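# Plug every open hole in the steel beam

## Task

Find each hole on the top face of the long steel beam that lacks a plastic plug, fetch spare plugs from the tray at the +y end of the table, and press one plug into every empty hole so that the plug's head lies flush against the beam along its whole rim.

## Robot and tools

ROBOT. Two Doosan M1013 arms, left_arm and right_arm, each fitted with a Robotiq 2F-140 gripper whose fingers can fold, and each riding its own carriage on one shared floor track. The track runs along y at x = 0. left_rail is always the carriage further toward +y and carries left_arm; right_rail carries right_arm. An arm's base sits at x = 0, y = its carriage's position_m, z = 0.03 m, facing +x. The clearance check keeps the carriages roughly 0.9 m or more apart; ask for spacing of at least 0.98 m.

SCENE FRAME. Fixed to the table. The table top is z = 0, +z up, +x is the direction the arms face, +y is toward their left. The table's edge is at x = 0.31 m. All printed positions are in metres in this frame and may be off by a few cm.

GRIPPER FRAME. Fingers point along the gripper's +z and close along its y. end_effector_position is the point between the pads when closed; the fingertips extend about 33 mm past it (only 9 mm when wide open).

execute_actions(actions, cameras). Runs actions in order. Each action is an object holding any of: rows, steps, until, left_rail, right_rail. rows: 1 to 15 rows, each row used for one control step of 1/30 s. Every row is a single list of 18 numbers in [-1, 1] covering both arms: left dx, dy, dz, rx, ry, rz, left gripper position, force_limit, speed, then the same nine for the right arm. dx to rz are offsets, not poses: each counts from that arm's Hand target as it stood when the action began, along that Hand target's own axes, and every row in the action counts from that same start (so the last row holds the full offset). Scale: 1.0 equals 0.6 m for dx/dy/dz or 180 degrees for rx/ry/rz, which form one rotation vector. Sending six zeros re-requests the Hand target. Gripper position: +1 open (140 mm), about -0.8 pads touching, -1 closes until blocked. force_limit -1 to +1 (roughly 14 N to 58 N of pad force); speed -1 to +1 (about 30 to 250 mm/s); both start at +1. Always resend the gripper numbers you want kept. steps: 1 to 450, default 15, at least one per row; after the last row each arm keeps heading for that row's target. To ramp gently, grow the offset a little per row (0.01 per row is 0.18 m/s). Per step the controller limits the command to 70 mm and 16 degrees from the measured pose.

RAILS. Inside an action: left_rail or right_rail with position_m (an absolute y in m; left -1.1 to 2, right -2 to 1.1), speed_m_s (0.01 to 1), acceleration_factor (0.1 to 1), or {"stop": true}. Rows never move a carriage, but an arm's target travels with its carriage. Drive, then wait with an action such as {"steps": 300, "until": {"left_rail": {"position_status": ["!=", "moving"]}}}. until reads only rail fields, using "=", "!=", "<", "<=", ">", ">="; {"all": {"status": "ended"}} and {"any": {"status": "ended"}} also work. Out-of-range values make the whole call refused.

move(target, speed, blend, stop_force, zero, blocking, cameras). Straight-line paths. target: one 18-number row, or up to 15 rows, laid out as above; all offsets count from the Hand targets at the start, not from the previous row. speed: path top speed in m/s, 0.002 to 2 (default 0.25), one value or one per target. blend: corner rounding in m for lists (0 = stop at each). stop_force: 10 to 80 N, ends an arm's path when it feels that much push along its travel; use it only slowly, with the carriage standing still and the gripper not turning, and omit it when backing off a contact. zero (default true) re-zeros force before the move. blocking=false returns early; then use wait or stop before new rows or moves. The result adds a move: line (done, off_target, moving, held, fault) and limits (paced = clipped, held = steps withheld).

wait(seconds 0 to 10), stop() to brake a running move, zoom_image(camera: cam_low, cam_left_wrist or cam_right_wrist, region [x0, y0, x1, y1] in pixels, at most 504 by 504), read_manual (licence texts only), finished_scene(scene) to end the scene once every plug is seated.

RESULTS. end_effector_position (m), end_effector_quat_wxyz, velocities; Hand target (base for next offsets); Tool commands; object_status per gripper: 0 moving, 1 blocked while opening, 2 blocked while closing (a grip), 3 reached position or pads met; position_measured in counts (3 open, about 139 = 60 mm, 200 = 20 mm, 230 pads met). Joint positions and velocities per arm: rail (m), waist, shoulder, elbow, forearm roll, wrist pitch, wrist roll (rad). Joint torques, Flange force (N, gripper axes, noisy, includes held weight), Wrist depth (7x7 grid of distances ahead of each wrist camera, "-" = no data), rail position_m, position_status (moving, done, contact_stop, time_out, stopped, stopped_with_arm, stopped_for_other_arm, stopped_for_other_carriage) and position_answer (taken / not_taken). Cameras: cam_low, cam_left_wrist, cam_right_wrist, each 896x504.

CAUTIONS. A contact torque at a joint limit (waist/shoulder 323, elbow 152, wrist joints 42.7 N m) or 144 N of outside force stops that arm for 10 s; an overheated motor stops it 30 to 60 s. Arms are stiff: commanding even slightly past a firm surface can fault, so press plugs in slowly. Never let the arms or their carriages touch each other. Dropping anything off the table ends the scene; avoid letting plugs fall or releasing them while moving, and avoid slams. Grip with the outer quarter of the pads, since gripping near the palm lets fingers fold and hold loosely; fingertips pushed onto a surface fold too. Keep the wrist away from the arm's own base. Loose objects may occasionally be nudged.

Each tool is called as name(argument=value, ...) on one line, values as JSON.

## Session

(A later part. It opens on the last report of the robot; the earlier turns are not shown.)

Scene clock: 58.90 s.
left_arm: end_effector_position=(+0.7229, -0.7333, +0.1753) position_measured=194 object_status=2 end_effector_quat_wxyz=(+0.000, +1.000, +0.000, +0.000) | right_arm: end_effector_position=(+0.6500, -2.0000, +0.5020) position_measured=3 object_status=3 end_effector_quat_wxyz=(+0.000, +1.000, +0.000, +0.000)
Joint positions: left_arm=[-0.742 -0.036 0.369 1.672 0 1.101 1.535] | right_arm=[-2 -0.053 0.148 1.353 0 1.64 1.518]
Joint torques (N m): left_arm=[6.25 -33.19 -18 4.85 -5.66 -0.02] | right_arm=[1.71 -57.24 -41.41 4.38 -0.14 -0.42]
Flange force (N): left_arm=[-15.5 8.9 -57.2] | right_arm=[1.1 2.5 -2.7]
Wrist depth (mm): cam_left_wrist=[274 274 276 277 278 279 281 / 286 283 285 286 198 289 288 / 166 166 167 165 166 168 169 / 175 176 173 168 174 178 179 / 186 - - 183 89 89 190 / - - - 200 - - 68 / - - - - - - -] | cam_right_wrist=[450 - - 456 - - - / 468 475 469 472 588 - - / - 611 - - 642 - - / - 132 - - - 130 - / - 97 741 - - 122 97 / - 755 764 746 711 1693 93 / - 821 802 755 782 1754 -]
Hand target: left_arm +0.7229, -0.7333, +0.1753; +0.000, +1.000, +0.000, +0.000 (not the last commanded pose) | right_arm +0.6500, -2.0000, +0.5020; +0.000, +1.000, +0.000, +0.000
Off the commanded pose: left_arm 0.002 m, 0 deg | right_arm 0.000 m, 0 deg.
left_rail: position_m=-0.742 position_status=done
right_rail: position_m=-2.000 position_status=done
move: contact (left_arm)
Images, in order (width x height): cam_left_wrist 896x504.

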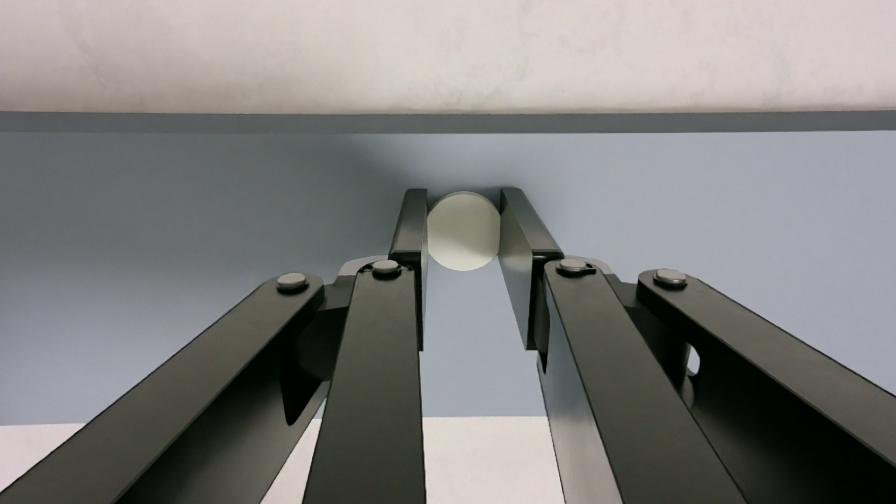

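move(target=[[0,0,-0.002,0,0,0,-0.4,0,-1,0,0,0,0,0,0,1,1,1],[0,0,-0.06,0,0,0,-0.4,0,-1,0,0,0,0,0,0,1,1,1],[-0.05,0,-0.06,0,0,0,-1,0,0,0,0,0,0,0,0,1,1,1]], speed=0.1, cameras=["cam_left_wrist"])

zoom_image(camera="cam_left_wrist", region=[400, 110, 530, 240])

Scene clock: 61.90 s.
left_arm: end_effector_position=(+0.6929, -0.7333, +0.2113) position_measured=233 object_status=3 end_effector_quat_wxyz=(+0.000, +1.000, +0.000, +0.000) | right_arm: end_effector_position=(+0.6500, -2.0000, +0.5020) position_measured=3 object_status=3 end_effector_quat_wxyz=(+0.000, +1.000, +0.000, +0.000)
Joint positions: left_arm=[-0.742 -0.037 0.299 1.697 0 1.144 1.534] | right_arm=[-2 -0.053 0.148 1.353 0 1.64 1.518]
Joint torques (N m): left_arm=[4.61 -69.31 -37.82 4 0.08 -0.01] | right_arm=[2.24 -57.03 -41.47 4.45 -0.19 -0.46]
Flange force (N): left_arm=[2.0 6.7 1.5] | right_arm=[0.3 2.4 -2.7]
Wrist depth (mm): cam_left_wrist=[185 307 303 - 308 305 192 / 191 192 191 190 193 194 195 / 201 202 199 201 203 204 203 / 214 213 - 118 213 216 218 / 222 221 84 84 84 225 397 / - - - - - - 408 / - - - - - - -] | cam_right_wrist=[564 461 460 454 568 - - / 469 470 461 470 - - - / - - 655 663 - - - / - 121 663 - - 130 - / - 97 - - 659 122 98 / - 97 739 760 782 1670 93 / - - 777 755 782 1754 -]
Hand target: left_arm +0.6929, -0.7333, +0.2113; +0.000, +1.000, +0.000, +0.000 | right_arm +0.6500, -2.0000, +0.5020; +0.000, +1.000, +0.000, +0.000
Off the commanded pose: left_arm 0.000 m, 0 deg | right_arm 0.000 m, 0 deg.
left_rail: position_m=-0.742 position_status=done
right_rail: position_m=-2.000 position_status=done
move: done
Images, in order (width x height): cam_left_wrist 896x504.

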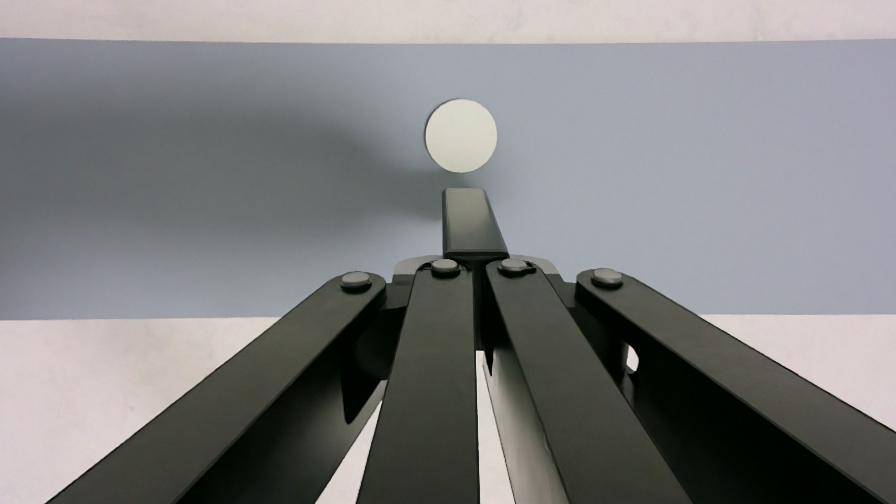

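Scaled by 3.877.

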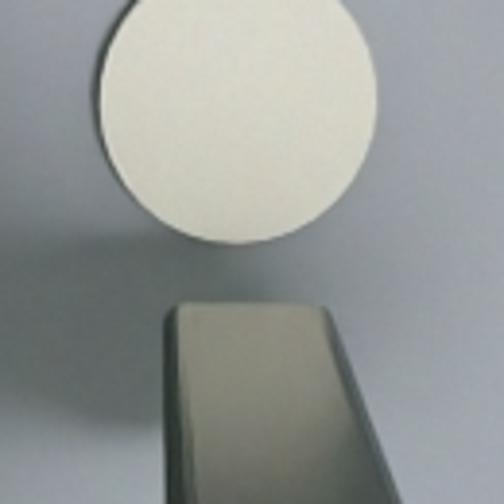

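move(target=[[0.0498,0,0,0,0,0,-1,0,0,0,0,0,0,0,0,1,1,1],[0.0498,0,0.045,0,0,0,-1,0,0,0,0,0,0,0,0,1,1,1]], speed=[0.1,0.08], cameras=[])

move(target=[0,0,0.025,0,0,0,-1,0,0,0,0,0,0,0,0,1,1,1], speed=0.008, stop_force=60, cameras=["cam_left_wrist"])

Scene clock: 63.67 s.
left_arm: end_effector_position=(+0.7228, -0.7333, +0.1844) position_measured=233 object_status=3 end_effector_quat_wxyz=(+0.000, +1.000, +0.000, +0.000) | right_arm: end_effector_position=(+0.6500, -2.0000, +0.5020) position_measured=3 object_status=3 end_effector_quat_wxyz=(+0.000, +1.000, +0.000, +0.000)
Joint positions: left_arm=[-0.742 -0.036 0.362 1.663 0 1.116 1.535] | right_arm=[-2 -0.053 0.148 1.353 0 1.64 1.518]
Joint torques (N m): left_arm=[5.01 -74.9 -38.28 3.96 0.06 -0.05] | right_arm=[1.78 -56.84 -41.36 4.43 -0.18 -0.48]
Flange force (N): left_arm=[-0.3 6.9 1.9] | right_arm=[0.3 2.4 -2.9]
Wrist depth (mm): cam_left_wrist=[282 284 284 285 285 288 289 / 290 189 293 197 298 191 186 / 172 174 175 174 177 177 178 / 184 185 183 118 185 188 186 / 195 193 84 84 84 195 200 / 205 - - - - - 211 / - - - - - - -] | cam_right_wrist=[464 469 442 558 595 - 583 / 471 468 471 466 - - 625 / 465 602 - - - - - / - 132 - - - 130 - / - 97 - 753 - 122 98 / - 104 760 734 746 1648 93 / - 764 802 760 792 1754 -]
Hand target: left_arm +0.7228, -0.7333, +0.1843; +0.000, +1.000, +0.000, +0.000 | right_arm +0.6500, -2.0000, +0.5020; +0.000, +1.000, +0.000, +0.000
Off the commanded pose: left_arm 0.000 m, 0 deg | right_arm 0.000 m, 0 deg.
left_rail: position_m=-0.742 position_status=done
right_rail: position_m=-2.000 position_status=done
move: done
No camera images: "cameras" was empty.

Scene clock: 65.03 s.
left_arm: end_effector_position=(+0.7229, -0.7333, +0.1788) position_measured=233 object_status=3 end_effector_quat_wxyz=(+0.000, +1.000, +0.000, +0.000) | right_arm: end_effector_position=(+0.6500, -2.0000, +0.5020) position_measured=3 object_status=3 end_effector_quat_wxyz=(+0.000, +1.000, +0.000, +0.000)
Joint positions: left_arm=[-0.742 -0.036 0.366 1.669 0 1.106 1.535] | right_arm=[-2 -0.053 0.148 1.353 0 1.64 1.518]
Joint torques (N m): left_arm=[4.46 -22.76 -12.34 3.97 -6.19 0] | right_arm=[2.29 -56.4 -41.45 4.49 -0.2 -0.45]
Flange force (N): left_arm=[-18.2 6.4 -70.7] | right_arm=[-0.5 3.0 -2.7]
Wrist depth (mm): cam_left_wrist=[274 278 284 293 282 285 - / - 287 289 288 289 292 189 / 169 169 170 169 171 173 173 / 179 179 180 116 179 182 183 / 192 190 84 84 84 189 193 / 199 - - - - - 204 / - - - - - - -] | cam_right_wrist=[- 538 464 447 598 - 582 / 473 - 450 461 - - 608 / 622 - - - 647 - - / - 121 - 670 - 130 - / - 97 - 709 - 122 97 / - 104 764 741 760 1659 93 / - - 769 762 774 1793 -]
Hand target: left_arm +0.7229, -0.7333, +0.1788; +0.000, +1.000, +0.000, +0.000 (not the last commanded pose) | right_arm +0.6500, -2.0000, +0.5020; +0.000, +1.000, +0.000, +0.000
Off the commanded pose: left_arm 0.010 m, 0 deg | right_arm 0.000 m, 0 deg.
left_rail: position_m=-0.742 position_status=done
right_rail: position_m=-2.000 position_status=done
move: contact (left_arm)
Images, in order (width x height): cam_left_wrist 896x504.

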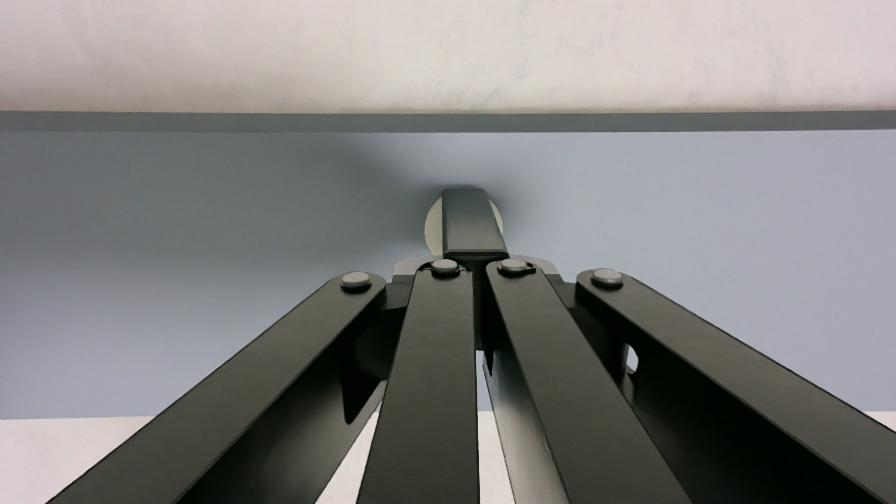

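move(target=[[0,0,-0.03,0,0,0,-1,0,0,0,0,0,0,0,0,1,1,1],[-0.06,0,-0.03,0,0,0,-1,0,0,0,0,0,0,0,0,1,1,1]], speed=0.1, cameras=["cam_left_wrist","cam_low"])

zoom_image(camera="cam_left_wrist", region=[400, 70, 520, 190])

zoom_image(camera="cam_low", region=[60, 200, 300, 260])

Scene clock: 66.83 s.
left_arm: end_effector_position=(+0.6869, -0.7333, +0.1968) position_measured=233 object_status=3 end_effector_quat_wxyz=(+0.000, +1.000, +0.000, +0.000) | right_arm: end_effector_position=(+0.6500, -2.0000, +0.5020) position_measured=3 object_status=3 end_effector_quat_wxyz=(+0.000, +1.000, +0.000, +0.000)
Joint positions: left_arm=[-0.742 -0.038 0.301 1.725 0 1.115 1.533] | right_arm=[-2 -0.053 0.148 1.353 0 1.64 1.518]
Joint torques (N m): left_arm=[4.9 -67.6 -37.15 3.92 0.07 -0.02] | right_arm=[2.12 -57.11 -41.47 4.39 -0.18 -0.47]
Flange force (N): left_arm=[0.3 7.2 0.1] | right_arm=[0.6 2.6 -2.8]
Wrist depth (mm): cam_left_wrist=[172 170 172 170 174 174 174 / 177 178 178 177 179 179 181 / 186 187 188 184 187 190 191 / 199 198 198 116 197 200 202 / 207 205 84 84 84 208 377 / - - - - - - 388 / - - - - - - -] | cam_right_wrist=[452 459 455 - - - - / 466 - 470 - - - - / 638 - 642 - 643 - - / - 121 - - - 130 - / - 97 - - - 122 98 / - 104 755 709 767 1682 93 / - 847 757 755 782 1767 -]
Hand target: left_arm +0.6869, -0.7333, +0.1968; +0.000, +1.000, +0.000, +0.000 | right_arm +0.6500, -2.0000, +0.5020; +0.000, +1.000, +0.000, +0.000
Off the commanded pose: left_arm 0.000 m, 0 deg | right_arm 0.000 m, 0 deg.
left_rail: position_m=-0.742 position_status=done
right_rail: position_m=-2.000 position_status=done
move: done
Images, in order (width x height): cam_low 896x504, cam_left_wrist 896x504.

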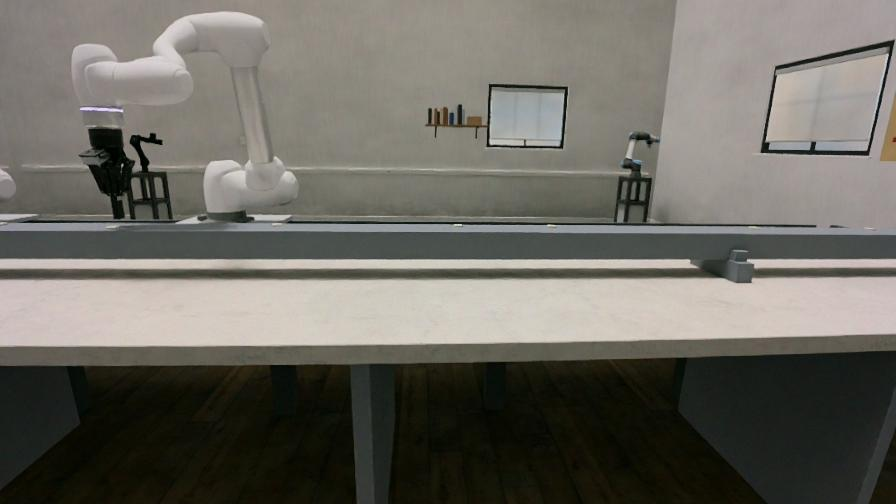

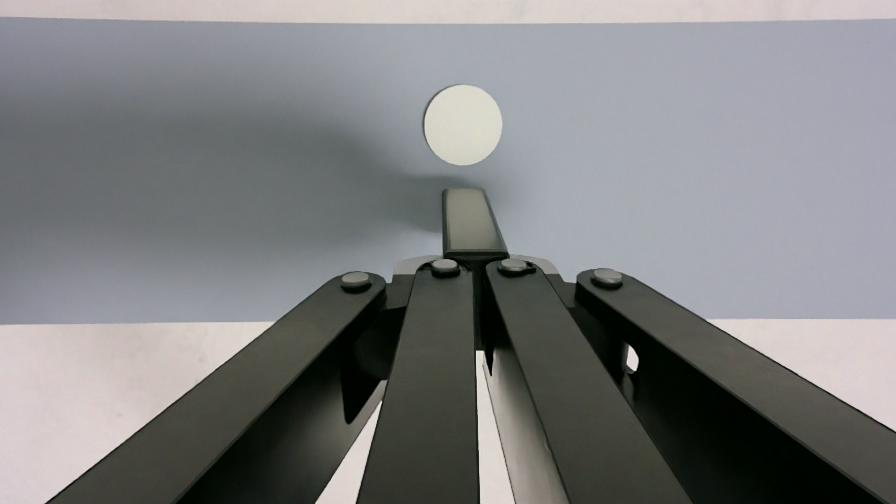

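Scaled by 4.200.

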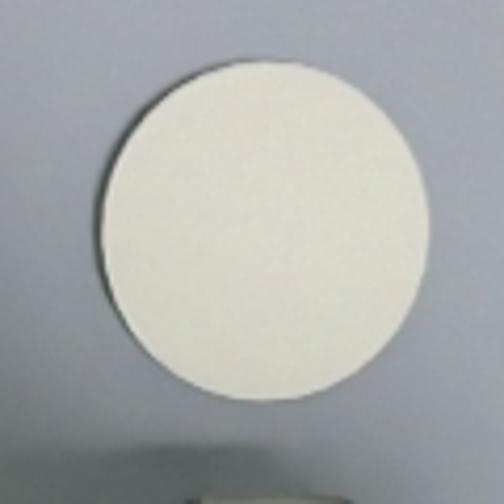

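Scaled by 2.100.

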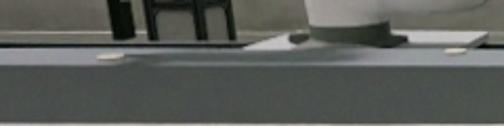

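zoom_image(camera="cam_low", region=[90, 215, 140, 240])

zoom_image(camera="cam_low", region=[255, 213, 305, 238])

Scaled by 10.080.

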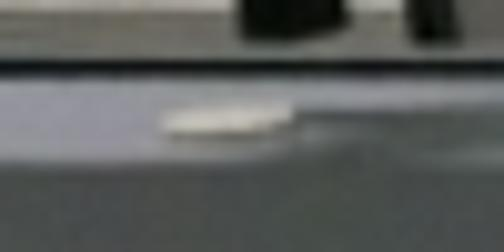

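Scaled by 10.080.

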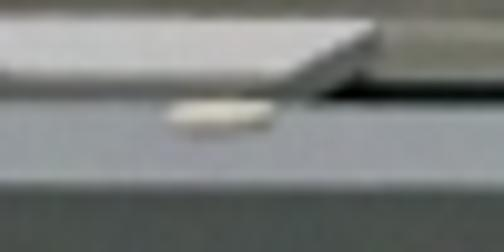

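move(target=[[0.0598,-0.0133,0,0,0,0,-1,0,0,0,0,0,0,0,0,1,1,1],[0.0598,-0.0133,0.023,0,0,0,-1,0,0,0,0,0,0,0,0,1,1,1]], speed=[0.1,0.06], cameras=[])

move(target=[0,0,0.025,0,0,0,-1,0,0,0,0,0,0,0,0,1,1,1], speed=0.006, stop_force=60, cameras=[])

move(target=[[0,0,-0.012,0,0,0,-1,0,0,0,0,0,0,0,0,1,1,1],[0,0.0267,-0.012,0,0,0,-1,0,0,0,0,0,0,0,0,1,1,1]], speed=0.06, cameras=[])

move(target=[0,0,0.025,0,0,0,-1,0,0,0,0,0,0,0,0,1,1,1], speed=0.006, stop_force=60, cameras=["cam_low"])

move(target=[[0,0,-0.06,0,0,0,-1,0,0,0,0,0,0,0,0,1,1,1],[-0.05,0,-0.08,0,0,0,-1,0,0,0,0,0,0,0,0,1,1,1]], speed=0.15, cameras=["cam_left_wrist","cam_low"])

zoom_image(camera="cam_low", region=[90, 215, 140, 240])

Scene clock: 69.30 s.
left_arm: end_effector_position=(+0.7228, -0.7253, +0.1831) position_measured=233 object_status=3 end_effector_quat_wxyz=(+0.000, +1.000, +0.000, +0.000) | right_arm: end_effector_position=(+0.6500, -2.0000, +0.5020) position_measured=3 object_status=3 end_effector_quat_wxyz=(+0.000, +1.000, +0.000, +0.000)
Joint positions: left_arm=[-0.742 -0.025 0.363 1.665 0 1.113 1.546] | right_arm=[-2 -0.053 0.148 1.353 0 1.64 1.518]
Joint torques (N m): left_arm=[4.87 -74.94 -37.24 3.95 0.2 -0.01] | right_arm=[2.28 -56.9 -41.47 4.46 -0.13 -0.49]
Flange force (N): left_arm=[2.2 6.8 1.7] | right_arm=[0.0 2.6 -2.6]
Wrist depth (mm): cam_left_wrist=[282 286 279 279 284 285 287 / 290 291 291 197 197 195 297 / 171 173 172 172 175 176 177 / 182 183 183 116 184 186 185 / 193 192 84 84 84 193 198 / 201 - - - - - 209 / - - - - - - -] | cam_right_wrist=[450 - - 443 - - - / 461 - 475 467 - - 596 / 655 - - - - 625 - / 650 121 657 672 707 130 - / - 97 717 - 701 122 97 / - 762 772 743 726 1670 93 / - - 750 767 784 1767 -]
Hand target: left_arm +0.7228, -0.7253, +0.1830; +0.000, +1.000, +0.000, +0.000 | right_arm +0.6500, -2.0000, +0.5020; +0.000, +1.000, +0.000, +0.000
Off the commanded pose: left_arm 0.000 m, 0 deg | right_arm 0.000 m, 0 deg.
left_rail: position_m=-0.742 position_status=done
right_rail: position_m=-2.000 position_status=done
move: done
No camera images: "cameras" was empty.

Scene clock: 70.70 s.
left_arm: end_effector_position=(+0.7229, -0.7253, +0.1787) position_measured=233 object_status=3 end_effector_quat_wxyz=(+0.000, +1.000, +0.000, +0.001) | right_arm: end_effector_position=(+0.6500, -2.0000, +0.5020) position_measured=3 object_status=3 end_effector_quat_wxyz=(+0.000, +1.000, +0.000, +0.000)
Joint positions: left_arm=[-0.742 -0.025 0.366 1.669 0 1.105 1.546] | right_arm=[-2 -0.053 0.148 1.353 0 1.64 1.518]
Joint torques (N m): left_arm=[3.72 -23.77 -12.3 3.84 -5.72 -0.04] | right_arm=[2.05 -56.99 -41.49 4.44 -0.15 -0.47]
Flange force (N): left_arm=[-16.4 5.6 -69.0] | right_arm=[0.4 2.3 -2.6]
Wrist depth (mm): cam_left_wrist=[- 280 278 280 279 283 286 / 289 286 292 289 198 291 293 / 169 169 170 169 171 172 173 / - 179 178 119 179 182 183 / 190 - 84 84 84 189 194 / 199 - - - - - 205 / - - - - - - -] | cam_right_wrist=[471 - - 561 607 574 - / 467 470 460 463 610 - 566 / - - - 642 630 - - / - 121 670 - - 130 672 / - 97 - 689 - 122 98 / - 97 743 737 734 1636 93 / - 835 807 760 779 1742 -]
Hand target: left_arm +0.7229, -0.7253, +0.1787; +0.000, +1.000, +0.000, +0.001 (not the last commanded pose) | right_arm +0.6500, -2.0000, +0.5020; +0.000, +1.000, +0.000, +0.000
Off the commanded pose: left_arm 0.011 m, 0 deg | right_arm 0.000 m, 0 deg.
left_rail: position_m=-0.742 position_status=done
right_rail: position_m=-2.000 position_status=done
move: contact (left_arm)
No camera images: "cameras" was empty.

Scene clock: 71.90 s.
left_arm: end_effector_position=(+0.7229, -0.7412, +0.1859) position_measured=233 object_status=3 end_effector_quat_wxyz=(+0.000, +1.000, +0.000, +0.001) | right_arm: end_effector_position=(+0.6500, -2.0000, +0.5020) position_measured=3 object_status=3 end_effector_quat_wxyz=(+0.000, +1.000, +0.000, +0.000)
Joint positions: left_arm=[-0.742 -0.047 0.361 1.662 0 1.117 1.524] | right_arm=[-2 -0.053 0.148 1.353 0 1.64 1.518]
Joint torques (N m): left_arm=[4.56 -74.87 -37.34 3.95 0.09 0.12] | right_arm=[1.72 -57.07 -41.42 4.42 -0.08 -0.49]
Flange force (N): left_arm=[1.5 6.3 1.1] | right_arm=[0.7 2.1 -2.6]
Wrist depth (mm): cam_left_wrist=[284 285 - 285 285 288 - / 293 195 - 200 296 297 - / 174 176 177 175 178 178 179 / 185 186 184 116 186 189 188 / 199 195 84 84 84 196 202 / 206 - - - - - 212 / - - - - - - -] | cam_right_wrist=[570 463 - 453 - 581 - / 466 469 477 458 567 571 - / - 655 604 - - - - / 595 121 693 - - 130 - / - 97 - - - 122 98 / - 104 764 746 732 1670 93 / - - 799 757 767 1780 -]
Hand target: left_arm +0.7229, -0.7413, +0.1859; +0.000, +1.000, +0.000, +0.001 | right_arm +0.6500, -2.0000, +0.5020; +0.000, +1.000, +0.000, +0.000
Off the commanded pose: left_arm 0.000 m, 0 deg | right_arm 0.000 m, 0 deg.
left_rail: position_m=-0.742 position_status=done
right_rail: position_m=-2.000 position_status=done
move: done
No camera images: "cameras" was empty.

Scene clock: 73.77 s.
left_arm: end_effector_position=(+0.7230, -0.7413, +0.1788) position_measured=233 object_status=3 end_effector_quat_wxyz=(+0.000, +1.000, +0.000, +0.001) | right_arm: end_effector_position=(+0.6500, -2.0000, +0.5020) position_measured=3 object_status=3 end_effector_quat_wxyz=(+0.000, +1.000, +0.000, +0.000)
Joint positions: left_arm=[-0.742 -0.047 0.366 1.669 0 1.105 1.524] | right_arm=[-2 -0.053 0.148 1.353 0 1.64 1.518]
Joint torques (N m): left_arm=[5.3 -25.51 -12.98 4.4 -5.57 0] | right_arm=[1.97 -56.77 -41.32 4.4 -0.25 -0.4]
Flange force (N): left_arm=[-15.9 7.4 -67.1] | right_arm=[0.5 2.4 -3.0]
Wrist depth (mm): cam_left_wrist=[278 282 280 288 - 283 285 / - 290 201 200 291 291 194 / 169 169 171 169 171 172 173 / 179 180 180 107 179 182 183 / 189 190 84 84 84 189 194 / 199 - - - - - 204 / - - - - - - -] | cam_right_wrist=[- 439 466 457 561 - - / 471 468 463 472 - - - / - - - - 645 - - / - 121 - - 674 130 - / - 97 737 - - 122 97 / - 112 760 719 789 1648 93 / - 850 850 760 789 1742 -]
Hand target: left_arm +0.7230, -0.7413, +0.1787; +0.000, +1.000, +0.000, +0.001 (not the last commanded pose) | right_arm +0.6500, -2.0000, +0.5020; +0.000, +1.000, +0.000, +0.000
Off the commanded pose: left_arm 0.008 m, 0 deg | right_arm 0.000 m, 0 deg.
left_rail: position_m=-0.742 position_status=done
right_rail: position_m=-2.000 position_status=done
move: contact (left_arm)
Images, in order (width x height): cam_low 896x504.

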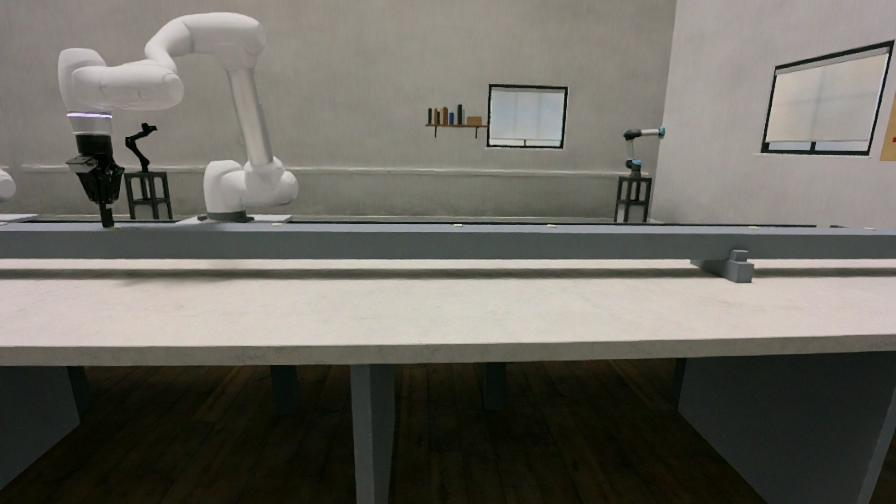

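Scene clock: 75.13 s.
left_arm: end_effector_position=(+0.6930, -0.7413, +0.2266) position_measured=233 object_status=3 end_effector_quat_wxyz=(+0.000, +1.000, +0.000, +0.001) | right_arm: end_effector_position=(+0.6500, -2.0000, +0.5020) position_measured=3 object_status=3 end_effector_quat_wxyz=(+0.000, +1.000, +0.000, +0.000)
Joint positions: left_arm=[-0.742 -0.049 0.289 1.682 0 1.169 1.522] | right_arm=[-2 -0.053 0.148 1.353 0 1.64 1.518]
Joint torques (N m): left_arm=[4.66 -70.57 -38.08 4.05 0.08 0.01] | right_arm=[1.9 -56.78 -41.48 4.4 -0.15 -0.44]
Flange force (N): left_arm=[5.1 6.8 2.4] | right_arm=[0.0 2.3 -2.6]
Wrist depth (mm): cam_left_wrist=[315 315 314 - 319 319 322 / 205 206 210 205 207 209 210 / 215 217 217 156 218 220 222 / - 230 226 116 226 232 237 / 394 - 84 84 84 241 412 / 417 - - - - - 426 / - - - - - - -] | cam_right_wrist=[468 - 458 447 - - - / 469 476 447 470 - 668 638 / - - - - - - - / - 121 - - 681 130 - / - 97 - - - 130 98 / - 112 737 739 757 1682 93 / - - 753 760 787 1754 -]
Hand target: left_arm +0.6929, -0.7413, +0.2267; +0.000, +1.000, +0.000, +0.001 | right_arm +0.6500, -2.0000, +0.5020; +0.000, +1.000, +0.000, +0.000
Off the commanded pose: left_arm 0.000 m, 0 deg | right_arm 0.000 m, 0 deg.
left_rail: position_m=-0.742 position_status=done
right_rail: position_m=-2.000 position_status=done
move: done
Images, in order (width x height): cam_low 896x504, cam_left_wrist 896x504.

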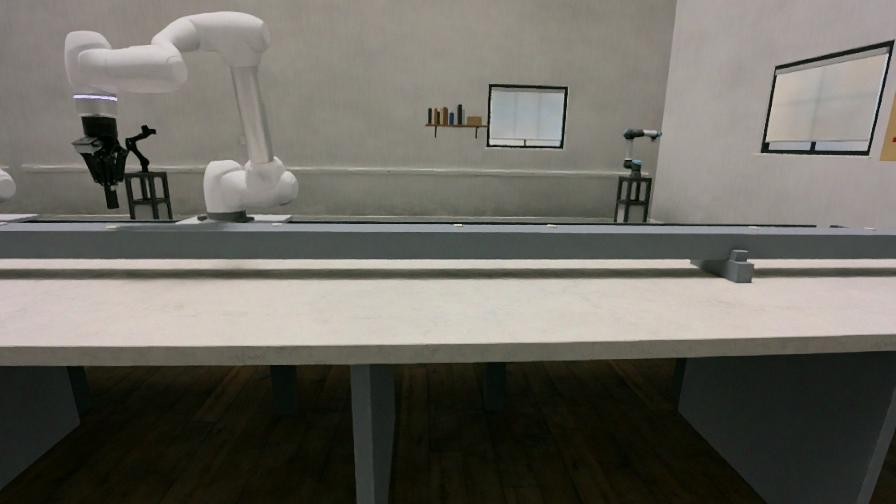

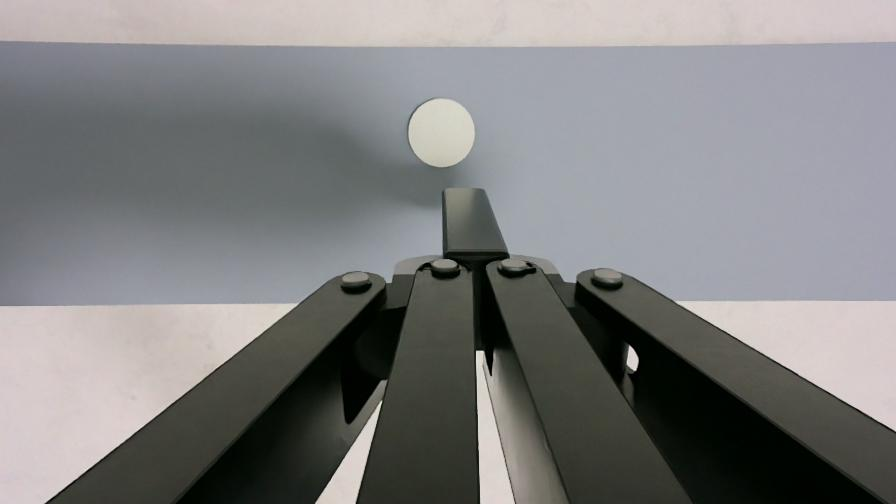

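Scaled by 10.080.

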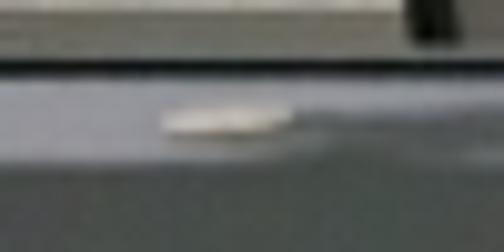

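execute_actions(actions=[{"left_rail":{"position_m":-0.30},"steps":300,"until":{"all":{"status":"ended"}}}], cameras=["cam_left_wrist"])

Scene clock: 77.20 s.
left_arm: end_effector_position=(+0.6929, -0.2994, +0.2267) position_measured=233 object_status=3 end_effector_quat_wxyz=(+0.000, +1.000, +0.000, +0.001) | right_arm: end_effector_position=(+0.6500, -2.0000, +0.5020) position_measured=3 object_status=3 end_effector_quat_wxyz=(+0.000, +1.000, +0.000, +0.000)
Joint positions: left_arm=[-0.3 -0.049 0.289 1.682 0 1.169 1.522] | right_arm=[-2 -0.053 0.148 1.353 0 1.64 1.518]
Joint torques (N m): left_arm=[4.75 -68.76 -38.2 4.05 0.11 -0.01] | right_arm=[1.77 -57.38 -41.36 4.5 -0.12 -0.46]
Flange force (N): left_arm=[1.7 6.8 1.0] | right_arm=[1.2 2.2 -2.8]
Wrist depth (mm): cam_left_wrist=[199 199 319 201 202 203 321 / 204 207 206 207 208 211 207 / 219 216 217 216 219 220 223 / 229 229 228 116 230 234 234 / - 237 84 84 84 76 - / 421 - - - - - - / - - - - - - -] | cam_right_wrist=[462 464 - 457 596 - - / 472 469 - 465 - - - / - - - - - - - / - 121 - - - 130 - / - 97 - - - 122 98 / - 97 746 748 741 1693 93 / - 821 774 762 774 1767 -]
Hand target: left_arm +0.6929, -0.2994, +0.2267; +0.000, +1.000, +0.000, +0.001 | right_arm +0.6500, -2.0000, +0.5020; +0.000, +1.000, +0.000, +0.000
Tool commands: left_gripper/position=-1.0 left_gripper/force_limit=+0.0 left_gripper/speed=+0.0 right_gripper/position=+1.0 right_gripper/force_limit=+1.0 right_gripper/speed=+1.0
Off the commanded pose: left_arm 0.000 m, 0 deg | right_arm 0.000 m, 0 deg.
left_rail: position_m=-0.300 position_status=done
right_rail: position_m=-2.000 position_status=done
Images, in order (width x height): cam_left_wrist 896x504.

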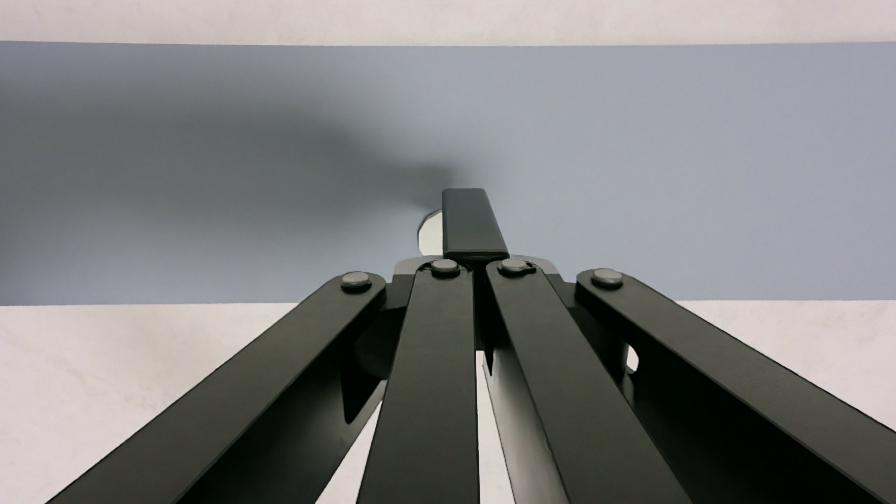

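move(target=[[-0.0315,-0.0083,0,0,0,0,-1,0,0,0,0,0,0,0,0,1,1,1],[-0.0315,-0.0083,0.07,0,0,0,-1,0,0,0,0,0,0,0,0,1,1,1]], speed=[0.1,0.08], cameras=["cam_left_wrist"])

move(target=[0,0,0.025,0,0,0,-1,0,0,0,0,0,0,0,0,1,1,1], speed=0.008, stop_force=60, cameras=["cam_left_wrist"])

move(target=[0,0,-0.06,0,0,0,-1,0,0,0,0,0,0,0,0,1,1,1], speed=0.15, cameras=[])

Scene clock: 79.27 s.
left_arm: end_effector_position=(+0.6741, -0.2943, +0.1847) position_measured=233 object_status=3 end_effector_quat_wxyz=(+0.000, +1.000, +0.000, +0.001) | right_arm: end_effector_position=(+0.6500, -2.0000, +0.5020) position_measured=3 object_status=3 end_effector_quat_wxyz=(+0.000, +1.000, +0.000, +0.000)
Joint positions: left_arm=[-0.3 -0.043 0.29 1.763 0 1.087 1.528] | right_arm=[-2 -0.053 0.148 1.353 0 1.64 1.518]
Joint torques (N m): left_arm=[5.07 -66.72 -36.98 3.91 -0.09 -0.03] | right_arm=[2.01 -57.7 -41.29 4.45 -0.17 -0.42]
Flange force (N): left_arm=[0.4 7.5 0.6] | right_arm=[1.9 2.6 -3.1]
Wrist depth (mm): cam_left_wrist=[158 158 159 159 159 160 162 / 166 166 167 167 168 171 169 / 173 175 176 176 177 176 179 / - 185 184 118 185 189 189 / - 192 84 84 84 195 360 / 366 - - - - - 377 / - - - - - - -] | cam_right_wrist=[445 453 442 454 - 574 - / 473 470 436 469 - - 617 / 638 652 - 604 - - 638 / - 122 - - 672 131 664 / - 97 689 719 - 122 97 / - 97 730 699 750 1659 93 / - 827 755 764 777 1767 -]
Hand target: left_arm +0.6741, -0.2943, +0.1847; +0.000, +1.000, +0.000, +0.001 | right_arm +0.6500, -2.0000, +0.5020; +0.000, +1.000, +0.000, +0.000
Off the commanded pose: left_arm 0.000 m, 0 deg | right_arm 0.000 m, 0 deg.
left_rail: position_m=-0.300 position_status=done
right_rail: position_m=-2.000 position_status=done
move: done
Images, in order (width x height): cam_left_wrist 896x504.

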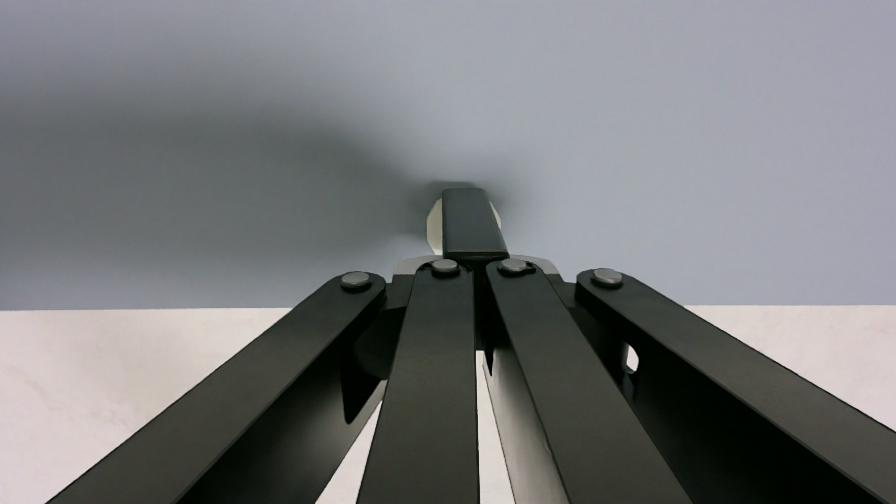

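Scene clock: 80.63 s.
left_arm: end_effector_position=(+0.6742, -0.2943, +0.1791) position_measured=233 object_status=3 end_effector_quat_wxyz=(+0.000, +1.000, +0.000, +0.001) | right_arm: end_effector_position=(+0.6500, -2.0000, +0.5020) position_measured=3 object_status=3 end_effector_quat_wxyz=(+0.000, +1.000, +0.000, +0.000)
Joint positions: left_arm=[-0.3 -0.043 0.295 1.769 0 1.076 1.528] | right_arm=[-2 -0.053 0.148 1.353 0 1.64 1.518]
Joint torques (N m): left_arm=[3.9 -15.01 -12.76 3.88 -7.95 -0.02] | right_arm=[1.95 -56.64 -41.44 4.42 -0.16 -0.45]
Flange force (N): left_arm=[-23.5 5.9 -77.1] | right_arm=[-0.3 2.4 -2.8]
Wrist depth (mm): cam_left_wrist=[155 154 154 153 155 156 157 / 161 162 162 163 163 164 165 / 170 170 171 168 170 173 174 / 179 180 180 107 182 183 182 / 345 - 84 84 84 190 360 / 361 - - - - - 365 / - - - - - - -] | cam_right_wrist=[453 477 452 - - - - / 473 467 470 461 - - 550 / - - - 622 - - - / - 121 - - - 130 - / - 97 - - - 122 97 / - 104 762 741 760 1682 93 / - 816 802 762 789 1767 -]
Hand target: left_arm +0.6742, -0.2943, +0.1790; +0.000, +1.000, +0.000, +0.001 (not the last commanded pose) | right_arm +0.6500, -2.0000, +0.5020; +0.000, +1.000, +0.000, +0.000
Off the commanded pose: left_arm 0.009 m, 0 deg | right_arm 0.000 m, 0 deg.
left_rail: position_m=-0.300 position_status=done
right_rail: position_m=-2.000 position_status=done
move: contact (left_arm)
Images, in order (width x height): cam_left_wrist 896x504.

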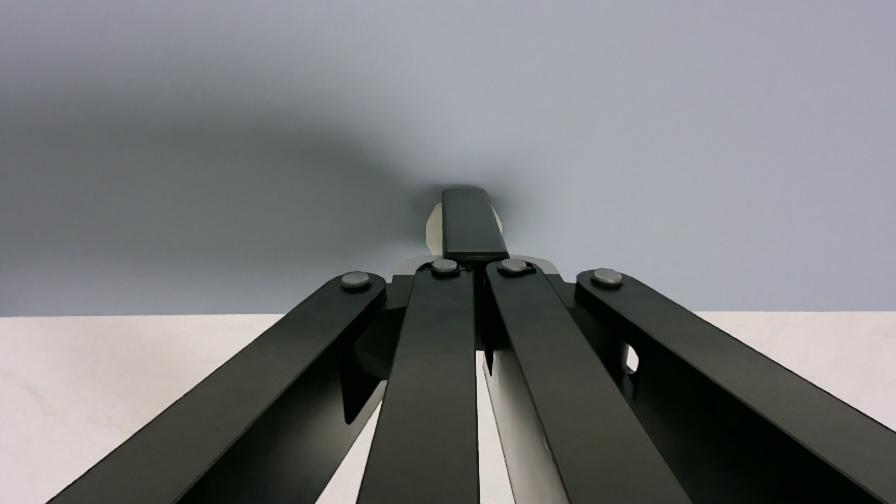

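Scene clock: 81.47 s.
left_arm: end_effector_position=(+0.6741, -0.2944, +0.2150) position_measured=233 object_status=3 end_effector_quat_wxyz=(+0.000, +1.000, +0.000, +0.001) | right_arm: end_effector_position=(+0.6500, -2.0000, +0.5020) position_measured=3 object_status=3 end_effector_quat_wxyz=(+0.000, +1.000, +0.000, +0.000)
Joint positions: left_arm=[-0.3 -0.043 0.268 1.732 0 1.139 1.528] | right_arm=[-2 -0.053 0.148 1.353 0 1.64 1.518]
Joint torques (N m): left_arm=[5.03 -66.64 -37.94 3.97 -0.31 -0.02] | right_arm=[1.98 -56.78 -41.43 4.46 -0.14 -0.43]
Flange force (N): left_arm=[1.9 7.4 1.1] | right_arm=[0.1 2.4 -2.6]
Wrist depth (mm): cam_left_wrist=[185 185 186 186 188 188 189 / 194 195 195 196 197 197 198 / 204 205 205 205 208 208 209 / 217 216 215 108 216 220 219 / - - 84 84 84 381 - / 401 - - - - - 412 / - - - - - - -] | cam_right_wrist=[467 433 - 464 - - - / 447 468 472 469 581 - - / 627 - - - - - 652 / - 121 - - - 130 - / - 97 - - - 122 98 / - 112 746 726 726 1682 93 / - - 779 762 792 1806 -]
Hand target: left_arm +0.6741, -0.2943, +0.2150; +0.000, +1.000, +0.000, +0.001 | right_arm +0.6500, -2.0000, +0.5020; +0.000, +1.000, +0.000, +0.000
Off the commanded pose: left_arm 0.000 m, 0 deg | right_arm 0.000 m, 0 deg.
left_rail: position_m=-0.300 position_status=done
right_rail: position_m=-2.000 position_status=done
move: done
No camera images: "cameras" was empty.

Same height (.1788 vs .1791): seated.

finished_scene(scene=1)

The scene is finished: the task was done.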